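# Tighten the two unmarked cover plate screws with a screwdriver

## Task

On the cover plate, find the two screws that carry no orange paint mark. They are loose. Use the cordless screwdriver lying on the table, which you run by squeezing its trigger, to drive both of them fully tight. When you finish, the screwdriver must not be running.

## Robot and tools

ROBOT. There are two arms, left_arm and right_arm. Each ends in the same five-finger right hand, so the left hand is not a mirror image of the right. Everything below about the hand applies to both arms alike.

SCENE FRAME. Positions are in metres and z = 0 is the table top. +x points out over the table, +z points up, and left_arm sits on the +y side. The origin is halfway between the two nominal arm bases. Results report each arm's end_effector_position, end_effector_quat_wxyz and velocities in this frame.

HAND POINT. This is the point that each arm steers. It lies 0.05 m in front of the palm, where the index pad meets the thumb tip in a pinch. Its local +z runs along the straightened fingers, whose tips reach 0.06-0.07 m beyond the point. Its +y points out of the palm. Its +x points across the palm away from the thumb. A rigid bracket on the little-finger side of the wrist can strike objects. Large turns about x or y can move the point by up to about 2 cm.

ROW OF 28 NUMBERS. Every value lies in [-1, 1], and a row always covers both arms. The order is:
- left_arm dx, dy, dz, rx, ry, rz
- left hand: little, ring, middle, index, thumb_bend, thumb_turn, force_limit, speed
- the same 14 numbers again for right_arm and its hand.

The six pose numbers are an offset, not a pose. They count from that arm's current Hand target as it stands when the action or move begins, and they use scene-frame axes. A value of 1.0 equals 0.6 m or 180 degrees. rx, ry, rz form one rotation vector, applied about the Hand target's position. Send six zeros to hold an arm at its Hand target.

HAND NUMBERS. These are absolute finger targets, not offsets. For the four fingers, +1 is straight and -1 is curled fully. For thumb_bend, +1 is straight and -1 is fully bent. For thumb_turn, +1 puts the thumb beside the palm and -1 puts it in front, facing the fingers. A pinch is roughly index -0.22, thumb_bend -0.75, thumb_turn -0.57. force_limit runs from about 0 N at -1 to 10 N at +1 (15 N for the two thumb motors). speed runs from nearly still at -1 to a full stroke in 0.6 s at +1. No value means 'leave alone'. To keep a hand unchanged, resend the last eight numbers you sent it. If you have sent it none yet, send its hand_measured, then hand_force_limit and hand_speed. To wrap an object 0.035-0.08 m thick, turn the thumb in front of the palm before reaching it. To grip harder, raise force_limit and send a target more closed than hand_measured. Closing at speed -0.9 or slower gives a gentle grip. Pulling the screwdriver trigger means pressing a finger (for example index) closed onto it. Opening that finger again turns the tool off.

TOOLS.
- execute_actions(actions, cameras): actions is a list of actions. Each action is a table of up to 15 rows, one row per 1/30 s step. A short table repeats its last row until 15 steps have passed. Every row in an action counts from the same starting Hand target. An empty list just returns the current state and images.
- move(target, speed, blend, stop_force, zero, blocking, cameras): drives each hand point in a straight line toward its offset target. target is one row of 28 numbers, or up to 15 rows that differ only in their pose offsets, all measured from the same start. speed is in m/s, from 0.002 to 0.5 (default 0.25); turns are capped at twice that value in rad/s. blend is in metres and rounds the corners of a path through several rows. stop_force is in N, from 4 to 80, and ends an arm's path when the wrist sensor feels that much extra push against the motion. Use it at low speed when approaching contact, but leave it out when backing off a surface. zero (true by default) re-zeroes the force reading before the move. blocking=false cannot be combined with stop_force.
- wait(seconds 0-10), stop(), zero_wrist_force(arm), zoom_image(camera, region [x0,y0,x1,y1] in pixels, at most 504x504), show_instructions() for the reference pages, and finished_scene(scene) to end the scene.
- Cameras: cam_head_left, cam_head_right, cam_high (896x504 each), cam_left_wrist and cam_right_wrist (672x504 each).

RESULTS. Hand target is the pose most recently commanded, after clipping, and the next offsets start from it. The controller clips each step to within 100 mm and 16 degrees of the measured pose, so a large command may only be partly reached. The move: line reports how it ended:
- done: within 3 mm and 2 degrees
- off_target
- contact: stop_force triggered
- held: blocked by a check, such as the clearance check between arms
- fault
limits=paced means the command was clipped. A 'pose unreachable' line means that arm's command was withheld. hand_measured, hand_stopped_by (moving, target, force, stalled, fault) and hand_load_n follow the finger order above. A lost grip shows up as hand_load_n falling toward 0. Wrist force and torque are given in the hand's own axes.

AVOID. Pressing even slightly past a firm surface can trigger a fault, which freezes the arm for 10 s. Faults come from a force near 150 N or joint torque at its limit (elbow 135 N m, wrists 48.6 N m). Approach the screws slowly and use stop_force. Don't drop the screwdriver, fling it, or let anything leave the table. Don't bump the arms together. Don't overload the fingers. Watch for MOTOR HOT warnings, since long holds or straining toward an unreachable pose overheat the motors. Release the trigger before finishing so that the screwdriver is off.

Each tool is called after ">>>" by a JSON object that holds its "method" and its "body", one argument or row to a line.

Reference images:

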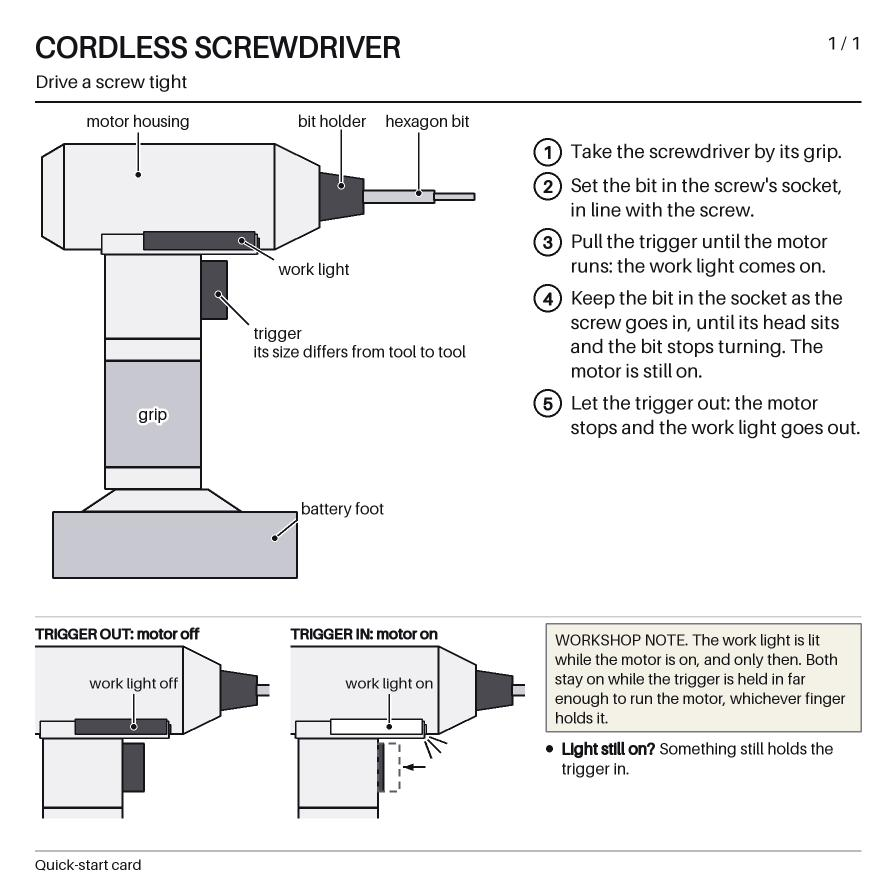

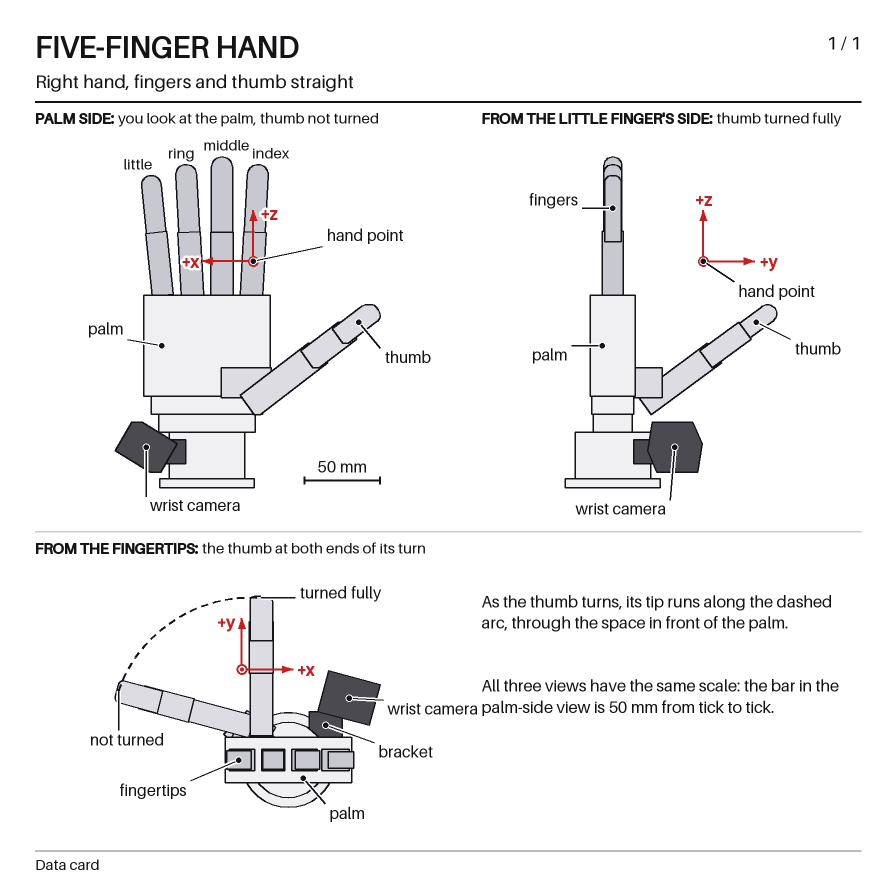

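## Session

>>> {"method": "execute_actions", "body": {
  "actions": []
}}

Scene clock: 209.80 s.
left_arm: end_effector_position=(+0.6343, +0.4050, +0.4303) hand_measured=(+1.000, +1.000, +1.000, +1.000, +1.000, +1.000) hand_load_n=(+0.0, +0.0, +0.0, +0.0, +0.0, +0.0) hand_stopped_by=(target, target, target, target, target, target) hand_force_limit=0.00 hand_speed=-0.80 end_effector_quat_wxyz=(+0.025, +0.542, -0.170, +0.822) end_effector_velocity=(+0.000, +0.000, +0.000) end_effector_angular_velocity=(+0.002, -0.001, +0.000) | right_arm: end_effector_position=(+0.6310, +0.1582, +0.1180) hand_measured=(+0.900, +0.900, +0.900, +1.000, +1.000, -1.000) hand_load_n=(+0.0, +0.0, +0.0, +0.0, +0.0, +0.0) hand_stopped_by=(target, target, target, target, target, target) hand_force_limit=0.00 hand_speed=-0.50 end_effector_quat_wxyz=(+0.680, -0.201, +0.678, +0.194) end_effector_velocity=(+0.000, +0.000, +0.001) end_effector_angular_velocity=(+0.000, +0.000, +0.000)
Joint positions: left_arm=[-0.433 -1.662 2.215 -0.915 1.51 -4.416] | right_arm=[0.822 -0.881 1.776 -0.895 1.886 -1.581]
Joint velocities: left_arm=[0.001 0 0 0 0.001 0.002] | right_arm=[0 -0.001 0 0 0 0]
Joint torques (N m): left_arm=[2.22 -34.75 -34.33 -4.59 1.77 0.86] | right_arm=[-14.64 -77.67 -27.01 -0.23 -1.24 -2.06]
Wrist force (N): left_arm=[2.5 1.2 0.9] | right_arm=[-0.4 0.0 -0.8]
Wrist torque (N m): left_arm=[0.14 -0.53 0.27] | right_arm=[-0.13 0.22 -0.16]
Wrist force, peak (N): left_arm=[2.5 1.2 0.9] | right_arm=[-0.4 0.0 -0.8]
Hand target: left_arm +0.6343, +0.4050, +0.4303; +0.025, +0.542, -0.170, +0.822 | right_arm +0.6309, +0.1582, +0.1180; +0.680, -0.201, +0.678, +0.194
Off the commanded pose: left_arm 0.000 m, 0 deg | right_arm 0.000 m, 0 deg.

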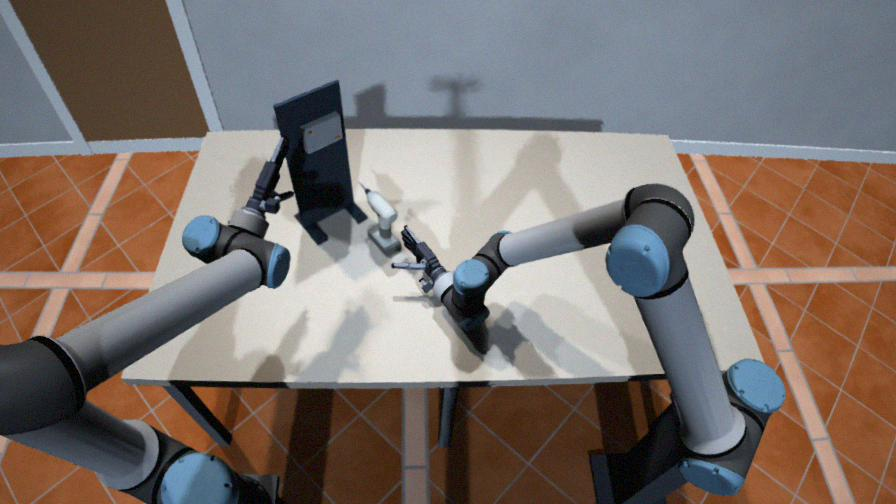

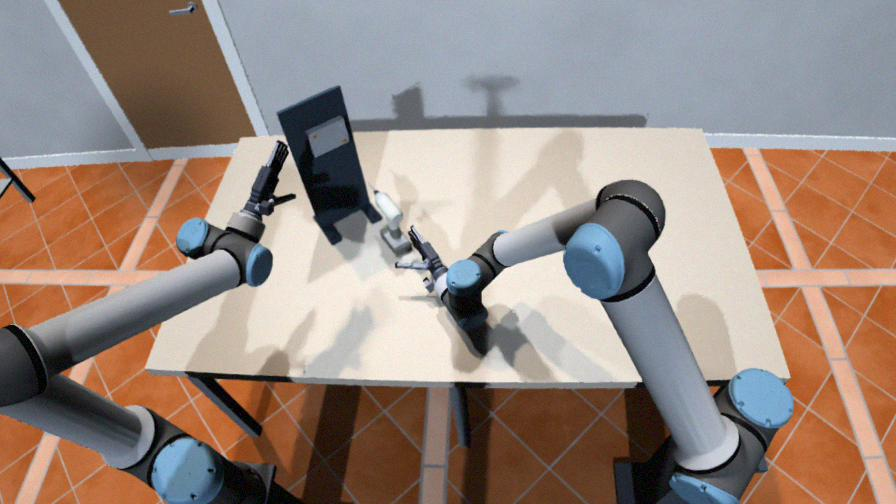

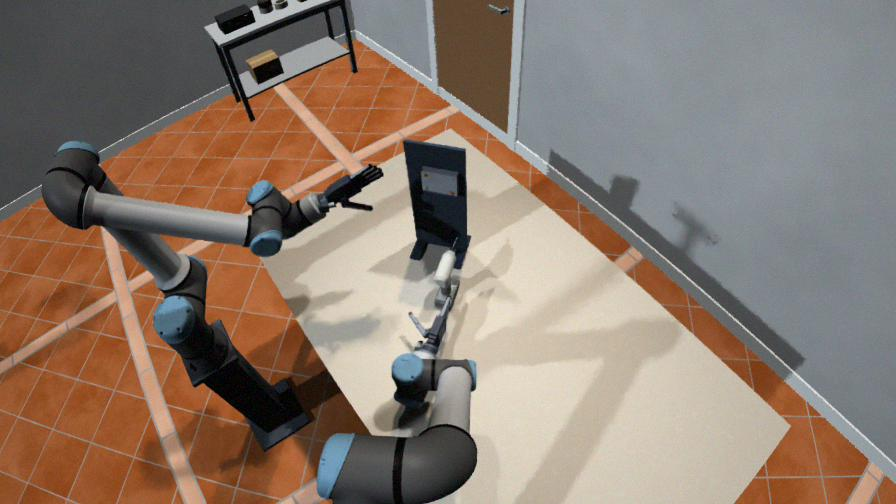

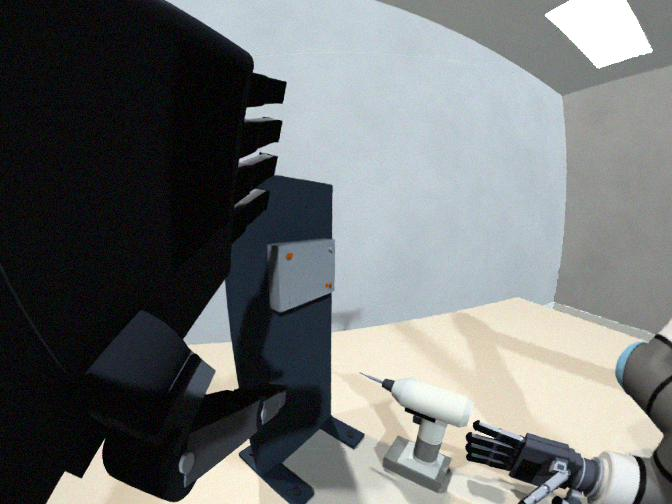

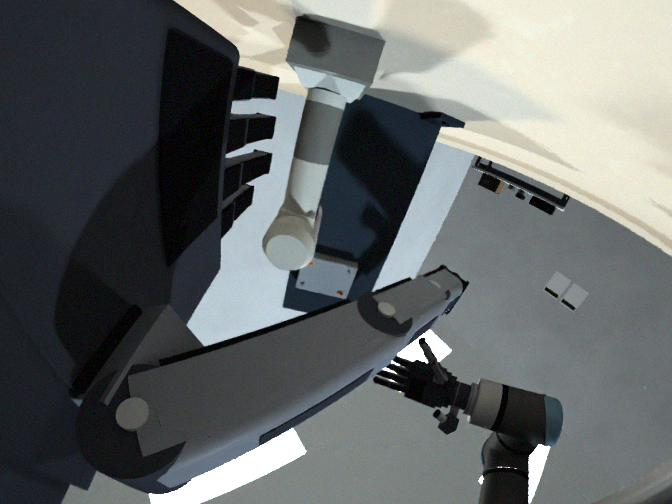

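>>> {"method": "zoom_image", "body": {
  "camera": "cam_head_left",
  "region": [260, 70, 500, 310]
}}

>>> {"method": "zoom_image", "body": {
  "camera": "cam_head_right",
  "region": [260, 70, 500, 310]
}}

>>> {"method": "zoom_image", "body": {
  "camera": "cam_high",
  "region": [370, 120, 520, 370]
}}

>>> {"method": "zoom_image", "body": {
  "camera": "cam_right_wrist",
  "region": [200, 0, 500, 320]
}}

>>> {"method": "zoom_image", "body": {
  "camera": "cam_left_wrist",
  "region": [230, 160, 672, 504]
}}

Scaled by 2.100.

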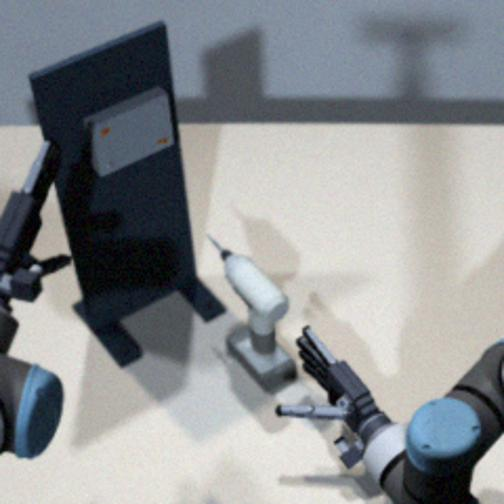

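Scaled by 2.100.

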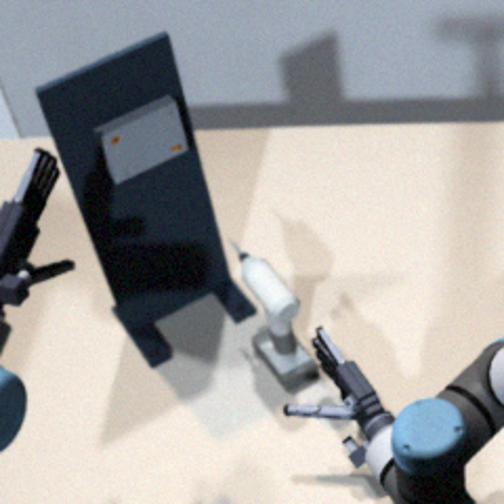

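Scaled by 2.016.

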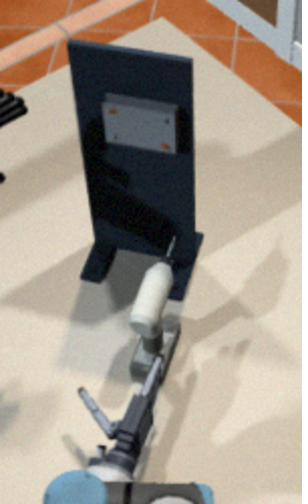

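Scaled by 1.575 from the camera's 672x504 image, which has a finer 960x720 frame.

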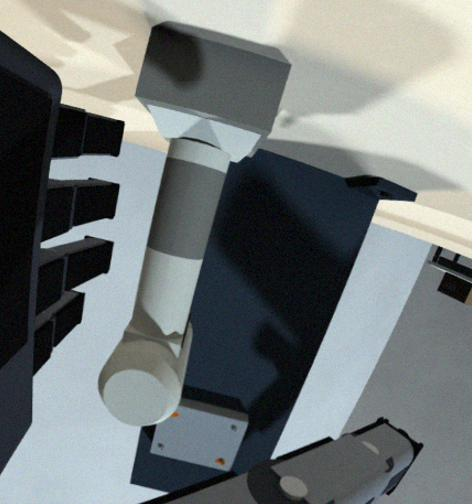

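Scaled by 1.140 from the camera's 672x504 image, which has a finer 960x720 frame.

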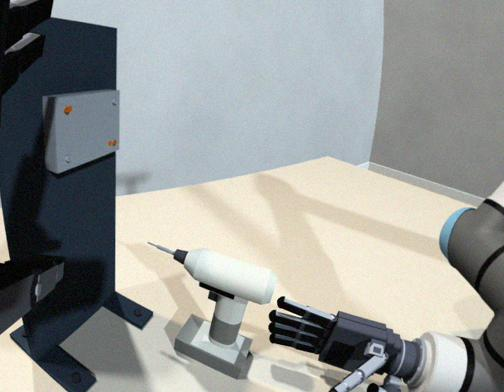

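>>> {"method": "move", "body": {
  "target": [0,0,0,0,0,0,1,1,1,1,1,1,0,-0.8,0.1125,0.0715,0,0,0,0,0.9,0.9,0.9,1,1,-1,0,-0.5],
  "speed": 0.12,
  "stop_force": 6
}}

>>> {"method": "zoom_image", "body": {
  "camera": "cam_right_wrist",
  "region": [170, 0, 504, 330]
}}

>>> {"method": "zoom_image", "body": {
  "camera": "cam_left_wrist",
  "region": [330, 330, 672, 504]
}}

>>> {"method": "zoom_image", "body": {
  "camera": "cam_head_left",
  "region": [340, 150, 460, 290]
}}

Scene clock: 214.97 s.
left_arm: end_effector_position=(+0.6343, +0.4050, +0.4303) hand_measured=(+1.000, +1.000, +1.000, +1.000, +1.000, +1.000) hand_load_n=(+0.0, +0.0, +0.0, +0.0, +0.0, +0.0) hand_stopped_by=(target, target, target, target, target, target) hand_force_limit=0.00 hand_speed=-0.80 end_effector_quat_wxyz=(+0.025, +0.542, -0.170, +0.822) end_effector_velocity=(+0.000, +0.000, +0.000) end_effector_angular_velocity=(+0.000, +0.000, -0.001) | right_arm: end_effector_position=(+0.6984, +0.2012, +0.1180) hand_measured=(+0.900, +0.900, +0.900, +1.000, +1.000, -1.000) hand_load_n=(+0.0, +0.0, +0.0, +0.0, +0.0, +0.0) hand_stopped_by=(target, target, target, target, target, target) hand_force_limit=0.00 hand_speed=-0.50 end_effector_quat_wxyz=(+0.680, -0.201, +0.678, +0.194) end_effector_velocity=(+0.000, +0.000, -0.001) end_effector_angular_velocity=(-0.001, +0.001, +0.000)
Joint positions: left_arm=[-0.433 -1.662 2.215 -0.915 1.51 -4.416] | right_arm=[0.792 -0.804 1.615 -0.812 1.856 -1.581]
Joint velocities: left_arm=[0 0 0 0 0 0] | right_arm=[0 0.001 0 0 0 0]
Joint torques (N m): left_arm=[4.69 -38.05 -33.35 -4.86 1.76 1.01] | right_arm=[14.23 -96.46 -35.66 -4.72 2.03 0.97]
Wrist force (N): left_arm=[2.4 1.3 0.9] | right_arm=[-0.8 0.1 -0.7]
Wrist torque (N m): left_arm=[0.15 -0.52 0.28] | right_arm=[-0.13 0.28 -0.17]
Wrist force, peak (N): left_arm=[2.8 1.3 0.9] | right_arm=[-1.0 0.1 -1.9]
Hand target: left_arm +0.6343, +0.4050, +0.4303; +0.025, +0.542, -0.170, +0.822 | right_arm +0.6984, +0.2012, +0.1180; +0.680, -0.201, +0.678, +0.194
Off the commanded pose: left_arm 0.000 m, 0 deg | right_arm 0.000 m, 0 deg.
move: done

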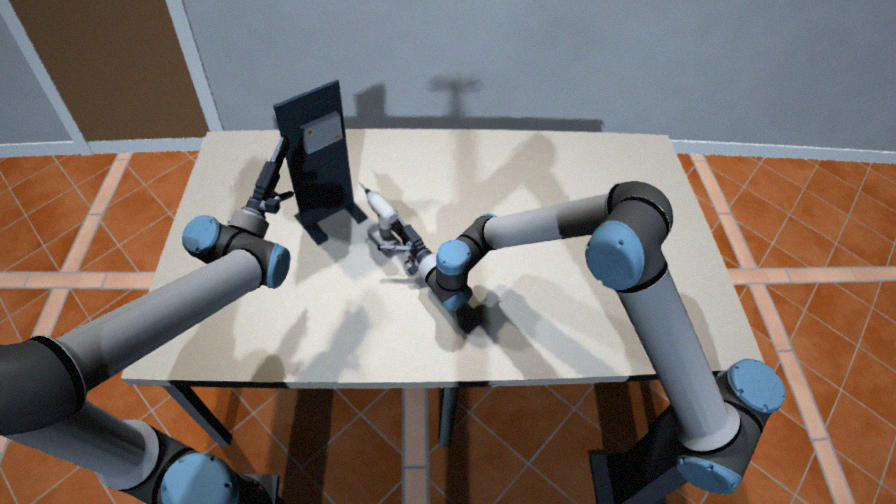

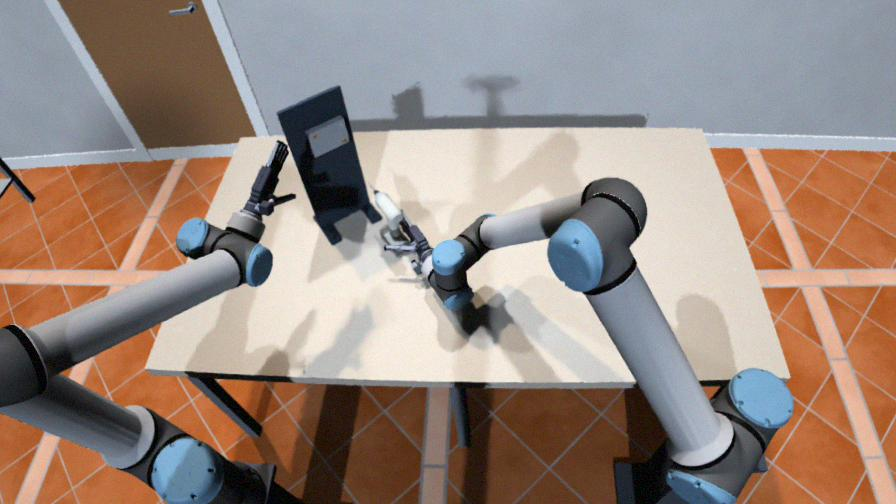

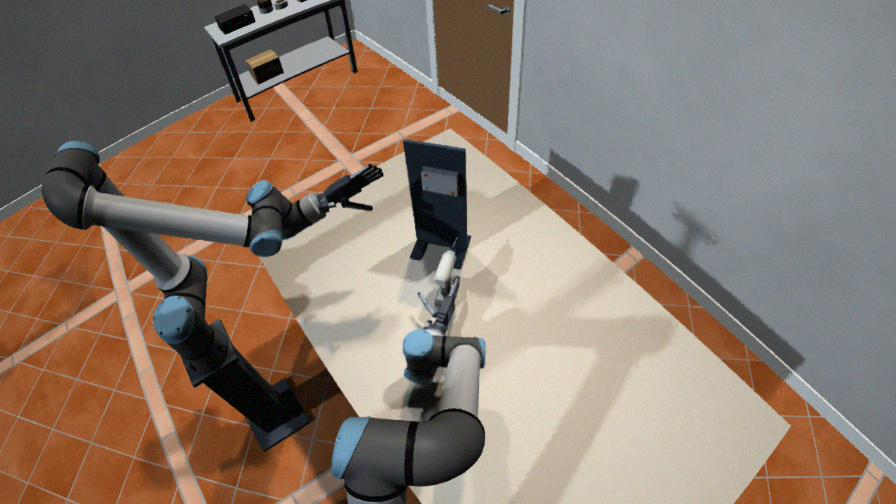

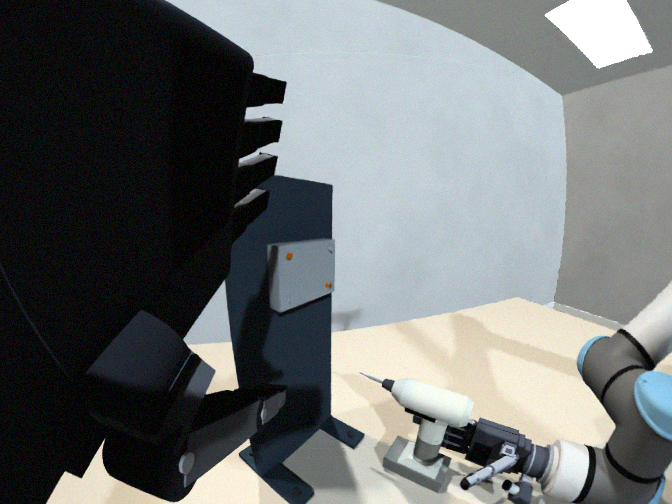

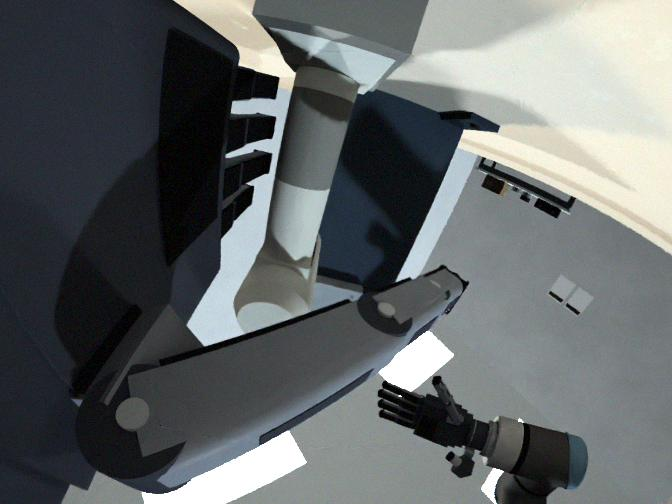

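Scaled by 1.509 from the camera's 672x504 image, which has a finer 960x720 frame.

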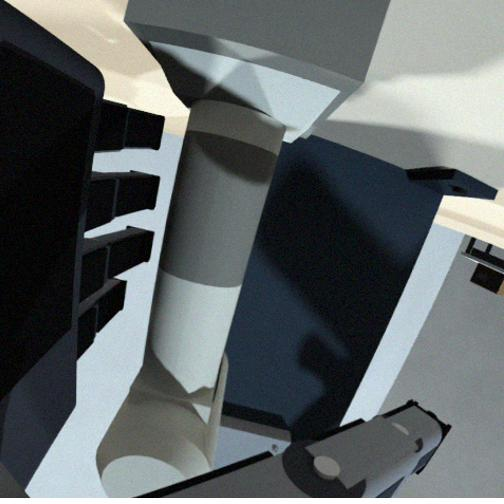

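Scaled by 1.474 from the camera's 672x504 image, which has a finer 960x720 frame.

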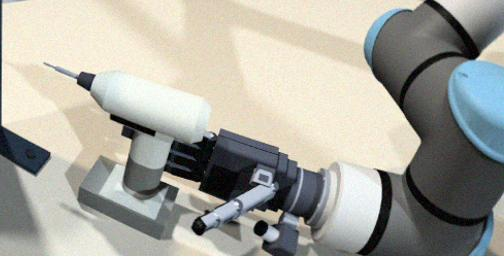

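Scaled by 3.600.

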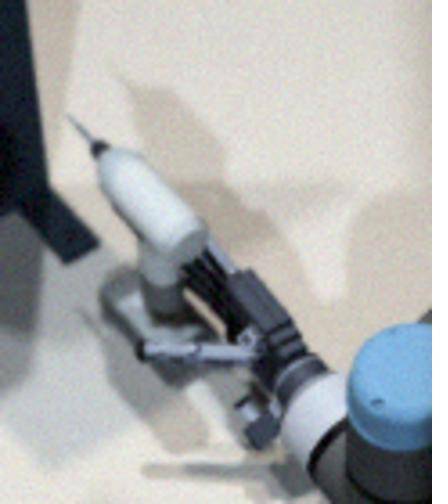

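>>> {"method": "move", "body": {
  "target": [0,0,0,0,0,0,1,1,1,1,1,1,0,-0.8,0.0596,0.0615,0,0,0,0,0.9,0.9,0.9,1,1,-1,0,-0.5],
  "speed": 0.08,
  "stop_force": 5
}}

>>> {"method": "zoom_image", "body": {
  "camera": "cam_right_wrist",
  "region": [170, 0, 504, 330]
}}

>>> {"method": "zoom_image", "body": {
  "camera": "cam_left_wrist",
  "region": [330, 330, 672, 504]
}}

>>> {"method": "zoom_image", "body": {
  "camera": "cam_head_left",
  "region": [340, 150, 460, 290]
}}

Scene clock: 218.57 s.
left_arm: end_effector_position=(+0.6343, +0.4050, +0.4303) hand_measured=(+1.000, +1.000, +1.000, +1.000, +1.000, +1.000) hand_load_n=(+0.0, +0.0, +0.0, +0.0, -0.5, +0.0) hand_stopped_by=(target, target, target, target, target, target) hand_force_limit=0.00 hand_speed=-0.80 end_effector_quat_wxyz=(+0.025, +0.542, -0.170, +0.822) end_effector_velocity=(+0.000, +0.000, +0.000) end_effector_angular_velocity=(-0.001, +0.001, +0.000) | right_arm: end_effector_position=(+0.7342, +0.2381, +0.1181) hand_measured=(+0.900, +0.900, +0.900, +1.000, +1.000, -1.000) hand_load_n=(+0.0, +0.0, +0.0, +0.0, +0.0, +0.0) hand_stopped_by=(target, target, target, target, target, target) hand_force_limit=0.00 hand_speed=-0.50 end_effector_quat_wxyz=(+0.680, -0.201, +0.678, +0.194) end_effector_velocity=(+0.000, +0.000, +0.002) end_effector_angular_velocity=(+0.002, -0.002, +0.000)
Joint positions: left_arm=[-0.433 -1.662 2.215 -0.915 1.51 -4.416] | right_arm=[0.789 -0.745 1.493 -0.748 1.853 -1.581]
Joint velocities: left_arm=[0 0.001 0 0 0 -0.001] | right_arm=[0 -0.001 0 -0.001 0 0]
Joint torques (N m): left_arm=[1.9 -37.16 -34.37 -4.21 1.8 1.23] | right_arm=[15.32 -110.47 -36.97 -4.34 1.44 0.97]
Wrist force (N): left_arm=[2.6 1.0 0.6] | right_arm=[-0.5 0.0 -0.6]
Wrist torque (N m): left_arm=[0.14 -0.54 0.28] | right_arm=[-0.14 0.22 -0.16]
Wrist force, peak (N): left_arm=[2.6 1.4 0.7] | right_arm=[-0.9 -1.6 -0.9]
Hand target: left_arm +0.6343, +0.4050, +0.4303; +0.025, +0.542, -0.170, +0.822 | right_arm +0.7342, +0.2381, +0.1181; +0.680, -0.201, +0.678, +0.194
Off the commanded pose: left_arm 0.000 m, 0 deg | right_arm 0.000 m, 0 deg.
move: done

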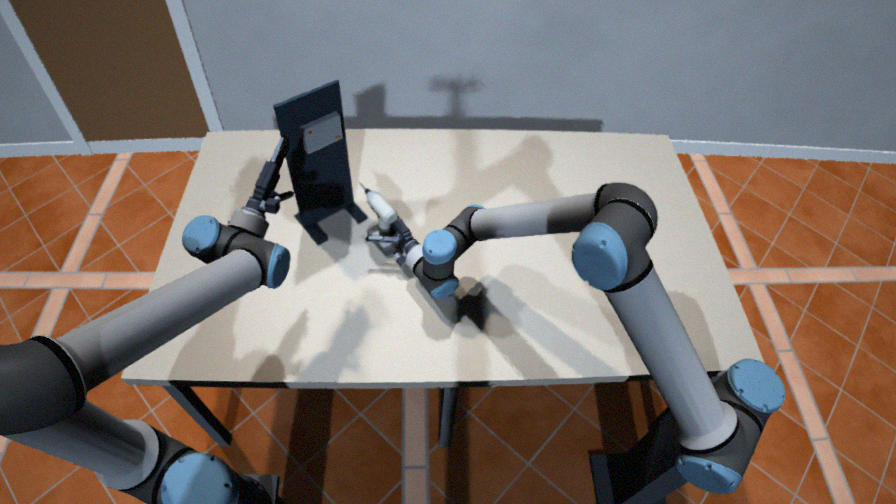

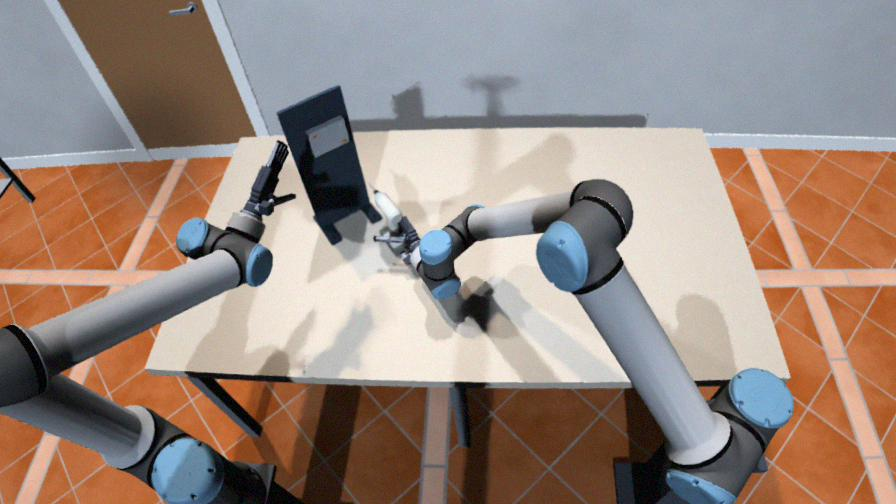

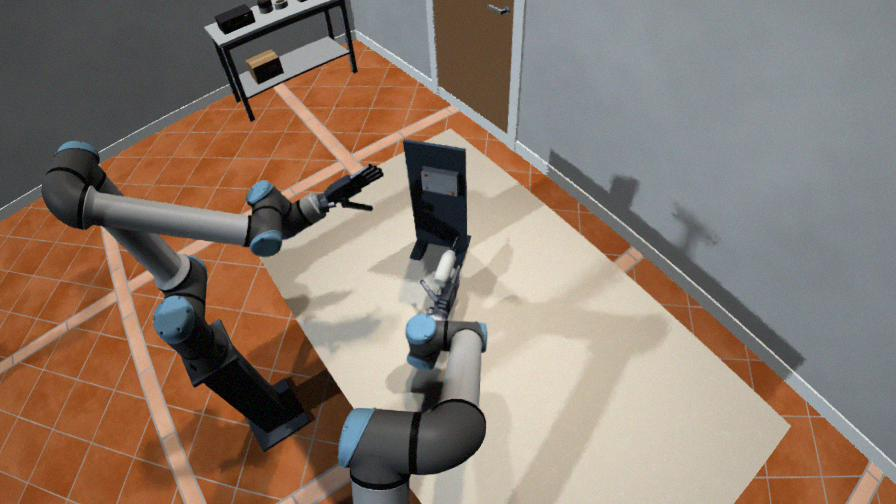

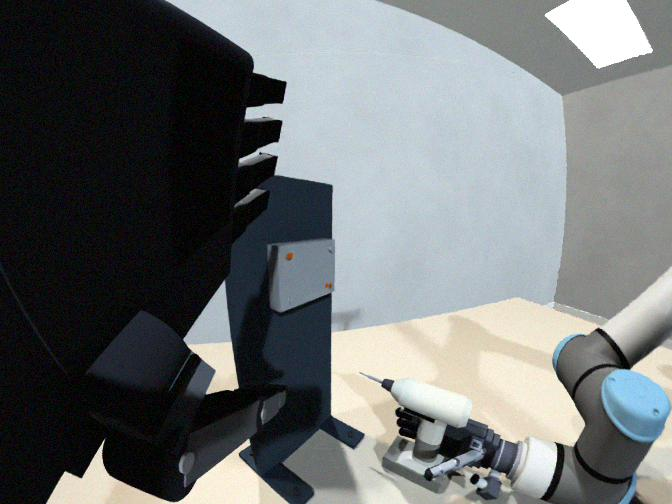

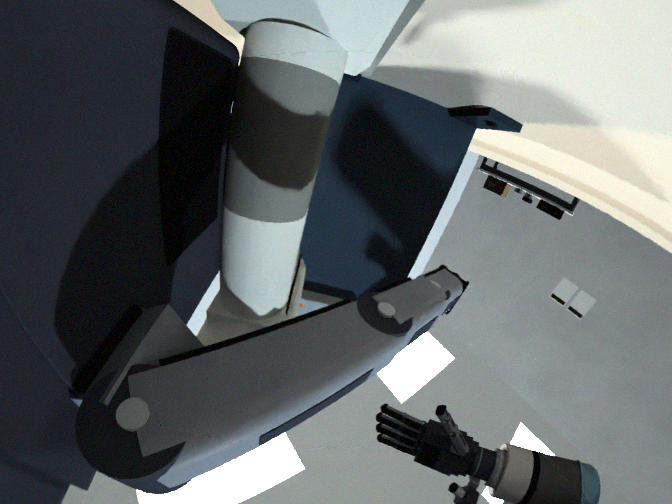

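Scaled by 1.509 from the camera's 672x504 image, which has a finer 960x720 frame.

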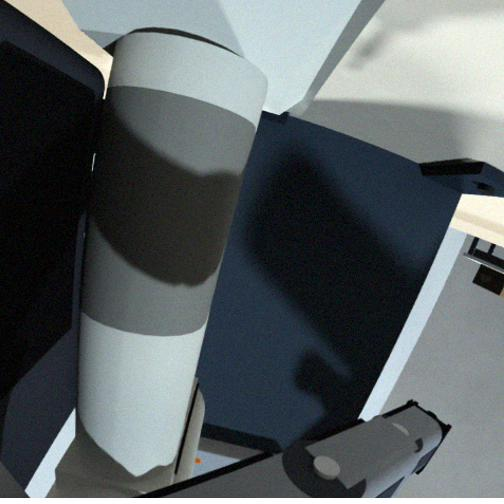

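Scaled by 1.474 from the camera's 672x504 image, which has a finer 960x720 frame.

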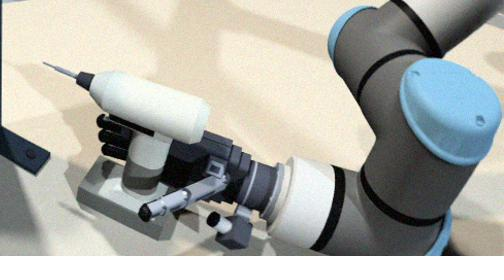

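Scaled by 3.600.

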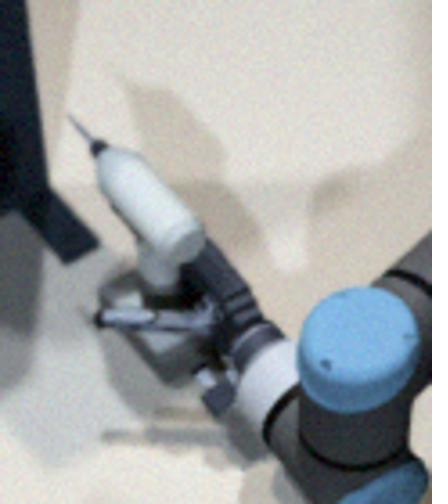

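>>> {"method": "move", "body": {
  "target": [0,0,0,0,0,0,1,1,1,1,1,1,0,-0.8,0.0211,0.0134,0,0,0,0,0.9,0.9,0.9,1,1,-1,0,-0.5],
  "speed": 0.05,
  "stop_force": 5,
  "cameras": ["cam_head_left","cam_left_wrist","cam_right_wrist"]
}}

>>> {"method": "zoom_image", "body": {
  "camera": "cam_left_wrist",
  "region": [340, 350, 540, 504]
}}

Scene clock: 221.53 s.
left_arm: end_effector_position=(+0.6343, +0.4050, +0.4303) hand_measured=(+1.000, +1.000, +1.000, +1.000, +1.000, +1.000) hand_load_n=(+0.0, +0.0, +0.0, +0.0, +0.0, -0.5) hand_stopped_by=(target, target, target, target, target, target) hand_force_limit=0.00 hand_speed=-0.80 end_effector_quat_wxyz=(+0.025, +0.542, -0.170, +0.822) end_effector_velocity=(+0.000, +0.000, +0.000) end_effector_angular_velocity=(+0.000, +0.001, +0.000) | right_arm: end_effector_position=(+0.7469, +0.2462, +0.1181) hand_measured=(+0.900, +0.900, +0.900, +1.000, +1.000, -1.000) hand_load_n=(+0.0, +0.0, +0.0, +0.0, +0.0, +0.0) hand_stopped_by=(target, target, target, target, target, target) hand_force_limit=0.00 hand_speed=-0.50 end_effector_quat_wxyz=(+0.680, -0.201, +0.678, +0.194) end_effector_velocity=(+0.000, +0.000, -0.001) end_effector_angular_velocity=(-0.001, +0.001, +0.000)
Joint positions: left_arm=[-0.433 -1.662 2.215 -0.915 1.51 -4.416] | right_arm=[0.784 -0.729 1.458 -0.73 1.848 -1.581]
Joint velocities: left_arm=[0 0 0 0 0 -0.001] | right_arm=[0 0.001 0 0.001 0 0]
Joint torques (N m): left_arm=[2.4 -38.28 -34.68 -4.05 1.89 1.72] | right_arm=[14.92 -112.73 -29.03 -4.15 1.42 1.3]
Wrist force (N): left_arm=[2.4 1.1 0.8] | right_arm=[-0.6 -0.8 -0.5]
Wrist torque (N m): left_arm=[0.14 -0.52 0.27] | right_arm=[-0.26 0.23 -0.18]
Wrist force, peak (N): left_arm=[2.7 1.3 1.1] | right_arm=[-0.6 -1.6 -1.7]
Hand target: left_arm +0.6343, +0.4050, +0.4303; +0.025, +0.542, -0.170, +0.822 | right_arm +0.7468, +0.2462, +0.1181; +0.680, -0.201, +0.678, +0.194
Off the commanded pose: left_arm 0.000 m, 0 deg | right_arm 0.000 m, 0 deg.
move: done
Images, in order (width x height): cam_head_left 896x504, cam_left_wrist 672x504, cam_right_wrist 672x504.

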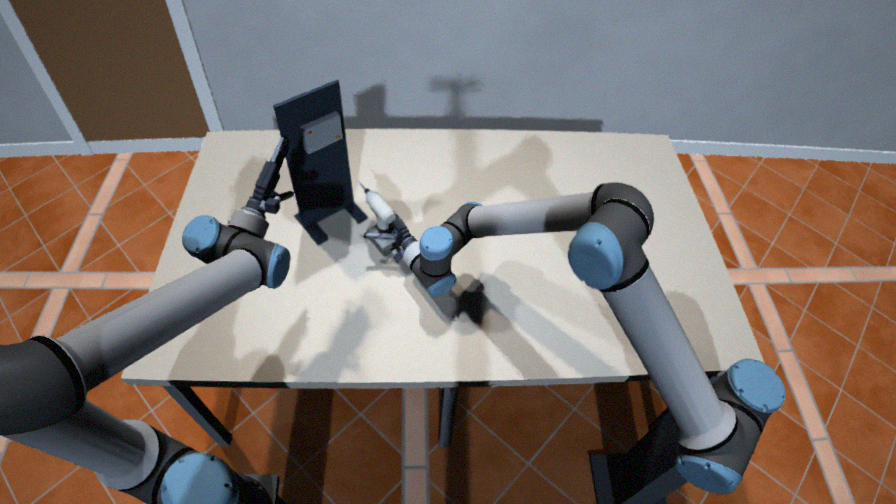

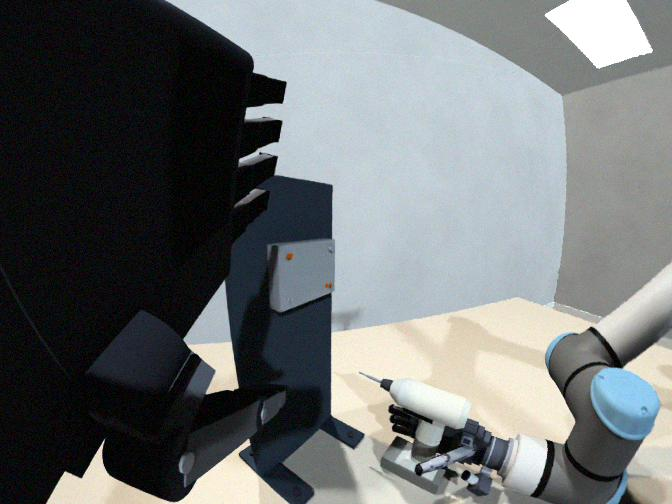

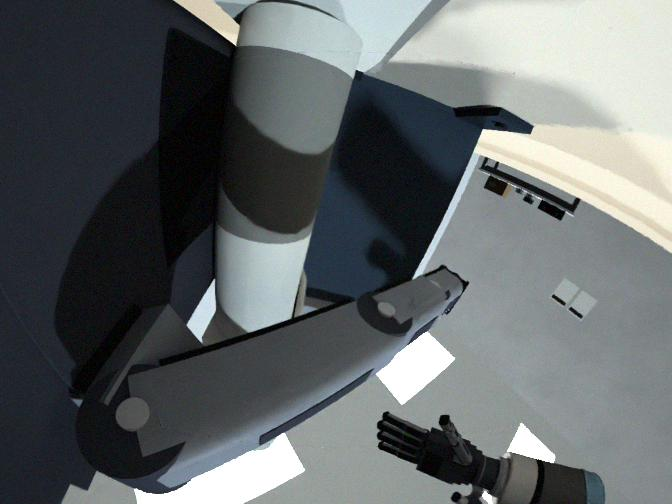

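Scaled by 2.520 from the camera's 672x504 image, which has a finer 960x720 frame.

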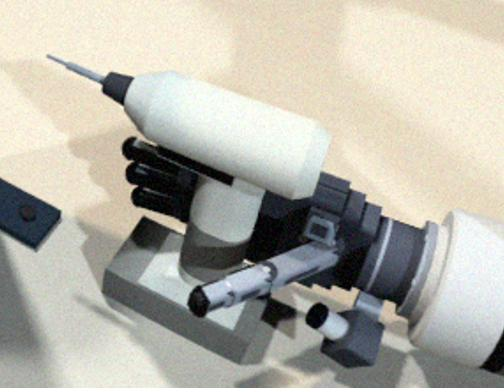

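>>> {"method": "move", "body": {
  "target": [0,0,0,0,0,0,1,1,1,1,1,1,0,-0.8,0,0,0,0,0,0,-1,-1,-1,1,-1,-1,-0.2,-0.75],
  "cameras": ["cam_head_left","cam_left_wrist","cam_right_wrist"]
}}

>>> {"method": "zoom_image", "body": {
  "camera": "cam_left_wrist",
  "region": [340, 350, 540, 504]
}}

Scene clock: 226.27 s.
left_arm: end_effector_position=(+0.6343, +0.4050, +0.4303) hand_measured=(+1.000, +1.000, +1.000, +1.000, +1.000, +1.000) hand_load_n=(+0.0, +0.0, +0.0, -0.5, +0.0, +0.0) hand_stopped_by=(target, target, target, target, target, target) hand_force_limit=0.00 hand_speed=-0.80 end_effector_quat_wxyz=(+0.025, +0.542, -0.170, +0.822) end_effector_velocity=(+0.000, +0.000, +0.000) end_effector_angular_velocity=(-0.001, -0.001, +0.000) | right_arm: end_effector_position=(+0.7469, +0.2462, +0.1181) hand_measured=(-0.860, -0.848, -0.610, +1.000, +0.036, -1.000) hand_load_n=(+6.5, +4.0, +4.0, +0.0, +6.0, +0.5) hand_stopped_by=(force, force, force, target, force, target) hand_force_limit=-0.20 hand_speed=-0.75 end_effector_quat_wxyz=(+0.680, -0.201, +0.678, +0.194) end_effector_velocity=(+0.000, +0.000, +0.001) end_effector_angular_velocity=(+0.001, -0.001, +0.000)
Joint positions: left_arm=[-0.433 -1.662 2.215 -0.915 1.51 -4.416] | right_arm=[0.784 -0.729 1.458 -0.73 1.848 -1.581]
Joint velocities: left_arm=[0 0 0 -0.001 0 -0.001] | right_arm=[0 -0.001 0 -0.001 0 0]
Joint torques (N m): left_arm=[2.13 -42.51 -33.01 -3.84 1.76 2.04] | right_arm=[12.98 -107.13 -36.01 -0.47 1.18 1.17]
Wrist force (N): left_arm=[2.6 1.3 1.2] | right_arm=[-0.8 0.1 0.3]
Wrist torque (N m): left_arm=[0.14 -0.57 0.29] | right_arm=[-0.17 -0.19 0.07]
Wrist force, peak (N): left_arm=[2.7 1.3 0.9] | right_arm=[-2.7 0.2 0.4]
Hand target: left_arm +0.6343, +0.4050, +0.4303; +0.025, +0.542, -0.170, +0.822 | right_arm +0.7468, +0.2462, +0.1181; +0.680, -0.201, +0.678, +0.194
Off the commanded pose: left_arm 0.000 m, 0 deg | right_arm 0.000 m, 0 deg.
move: done
Images, in order (width x height): cam_head_left 896x504, cam_left_wrist 672x504, cam_right_wrist 672x504.

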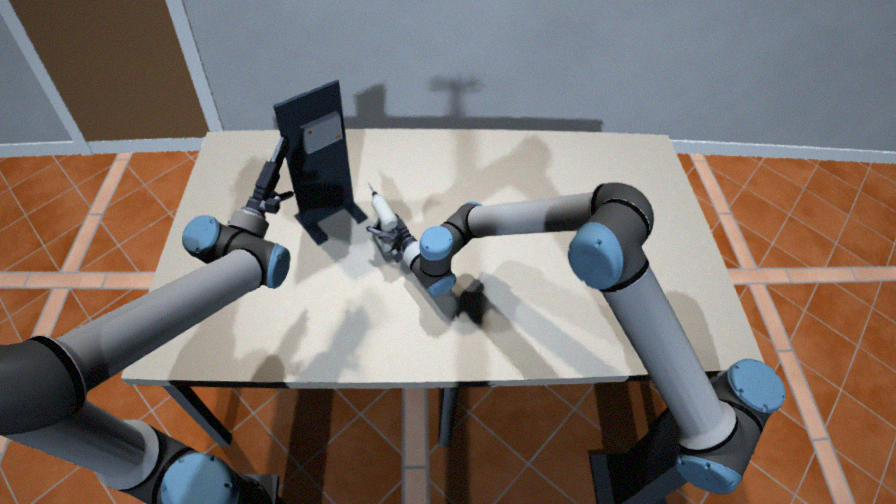

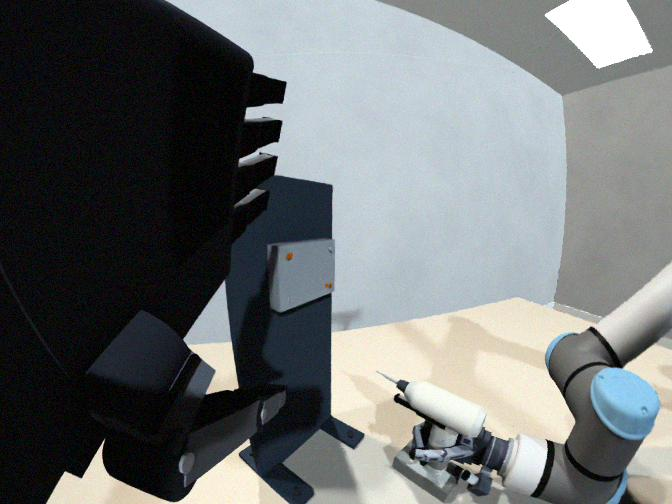

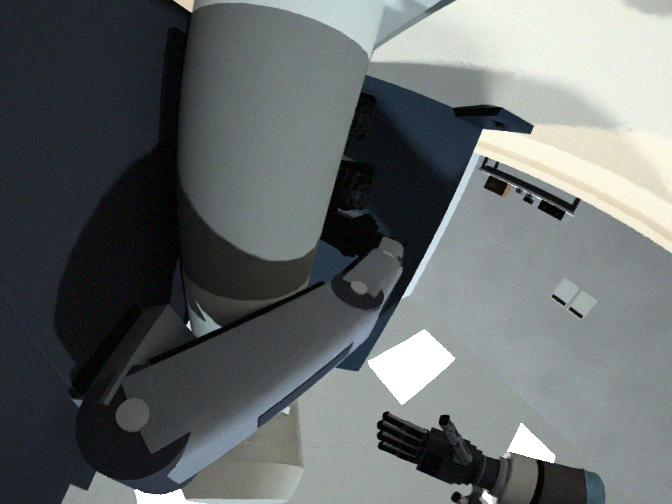

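Scaled by 2.520 from the camera's 672x504 image, which has a finer 960x720 frame.

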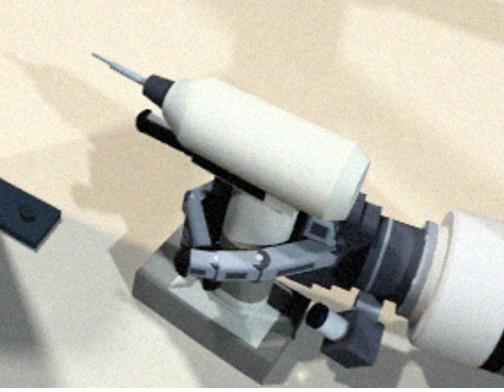

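>>> {"method": "zoom_image", "body": {
  "camera": "cam_head_left",
  "region": [340, 150, 460, 290]
}}

>>> {"method": "zoom_image", "body": {
  "camera": "cam_right_wrist",
  "region": [130, 0, 504, 374]
}}

Scaled by 3.600.

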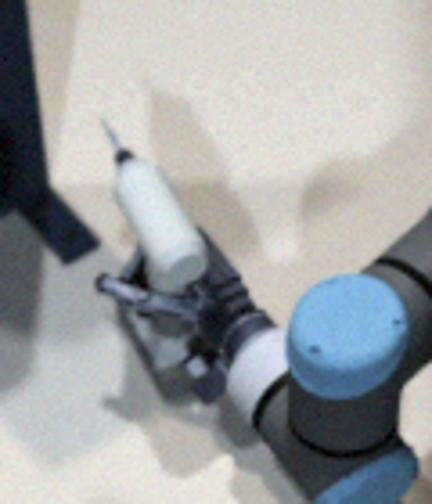

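Scaled by 1.348 from the camera's 672x504 image, which has a finer 960x720 frame.

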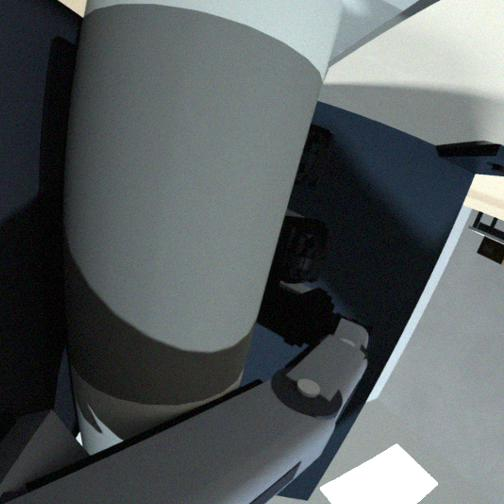

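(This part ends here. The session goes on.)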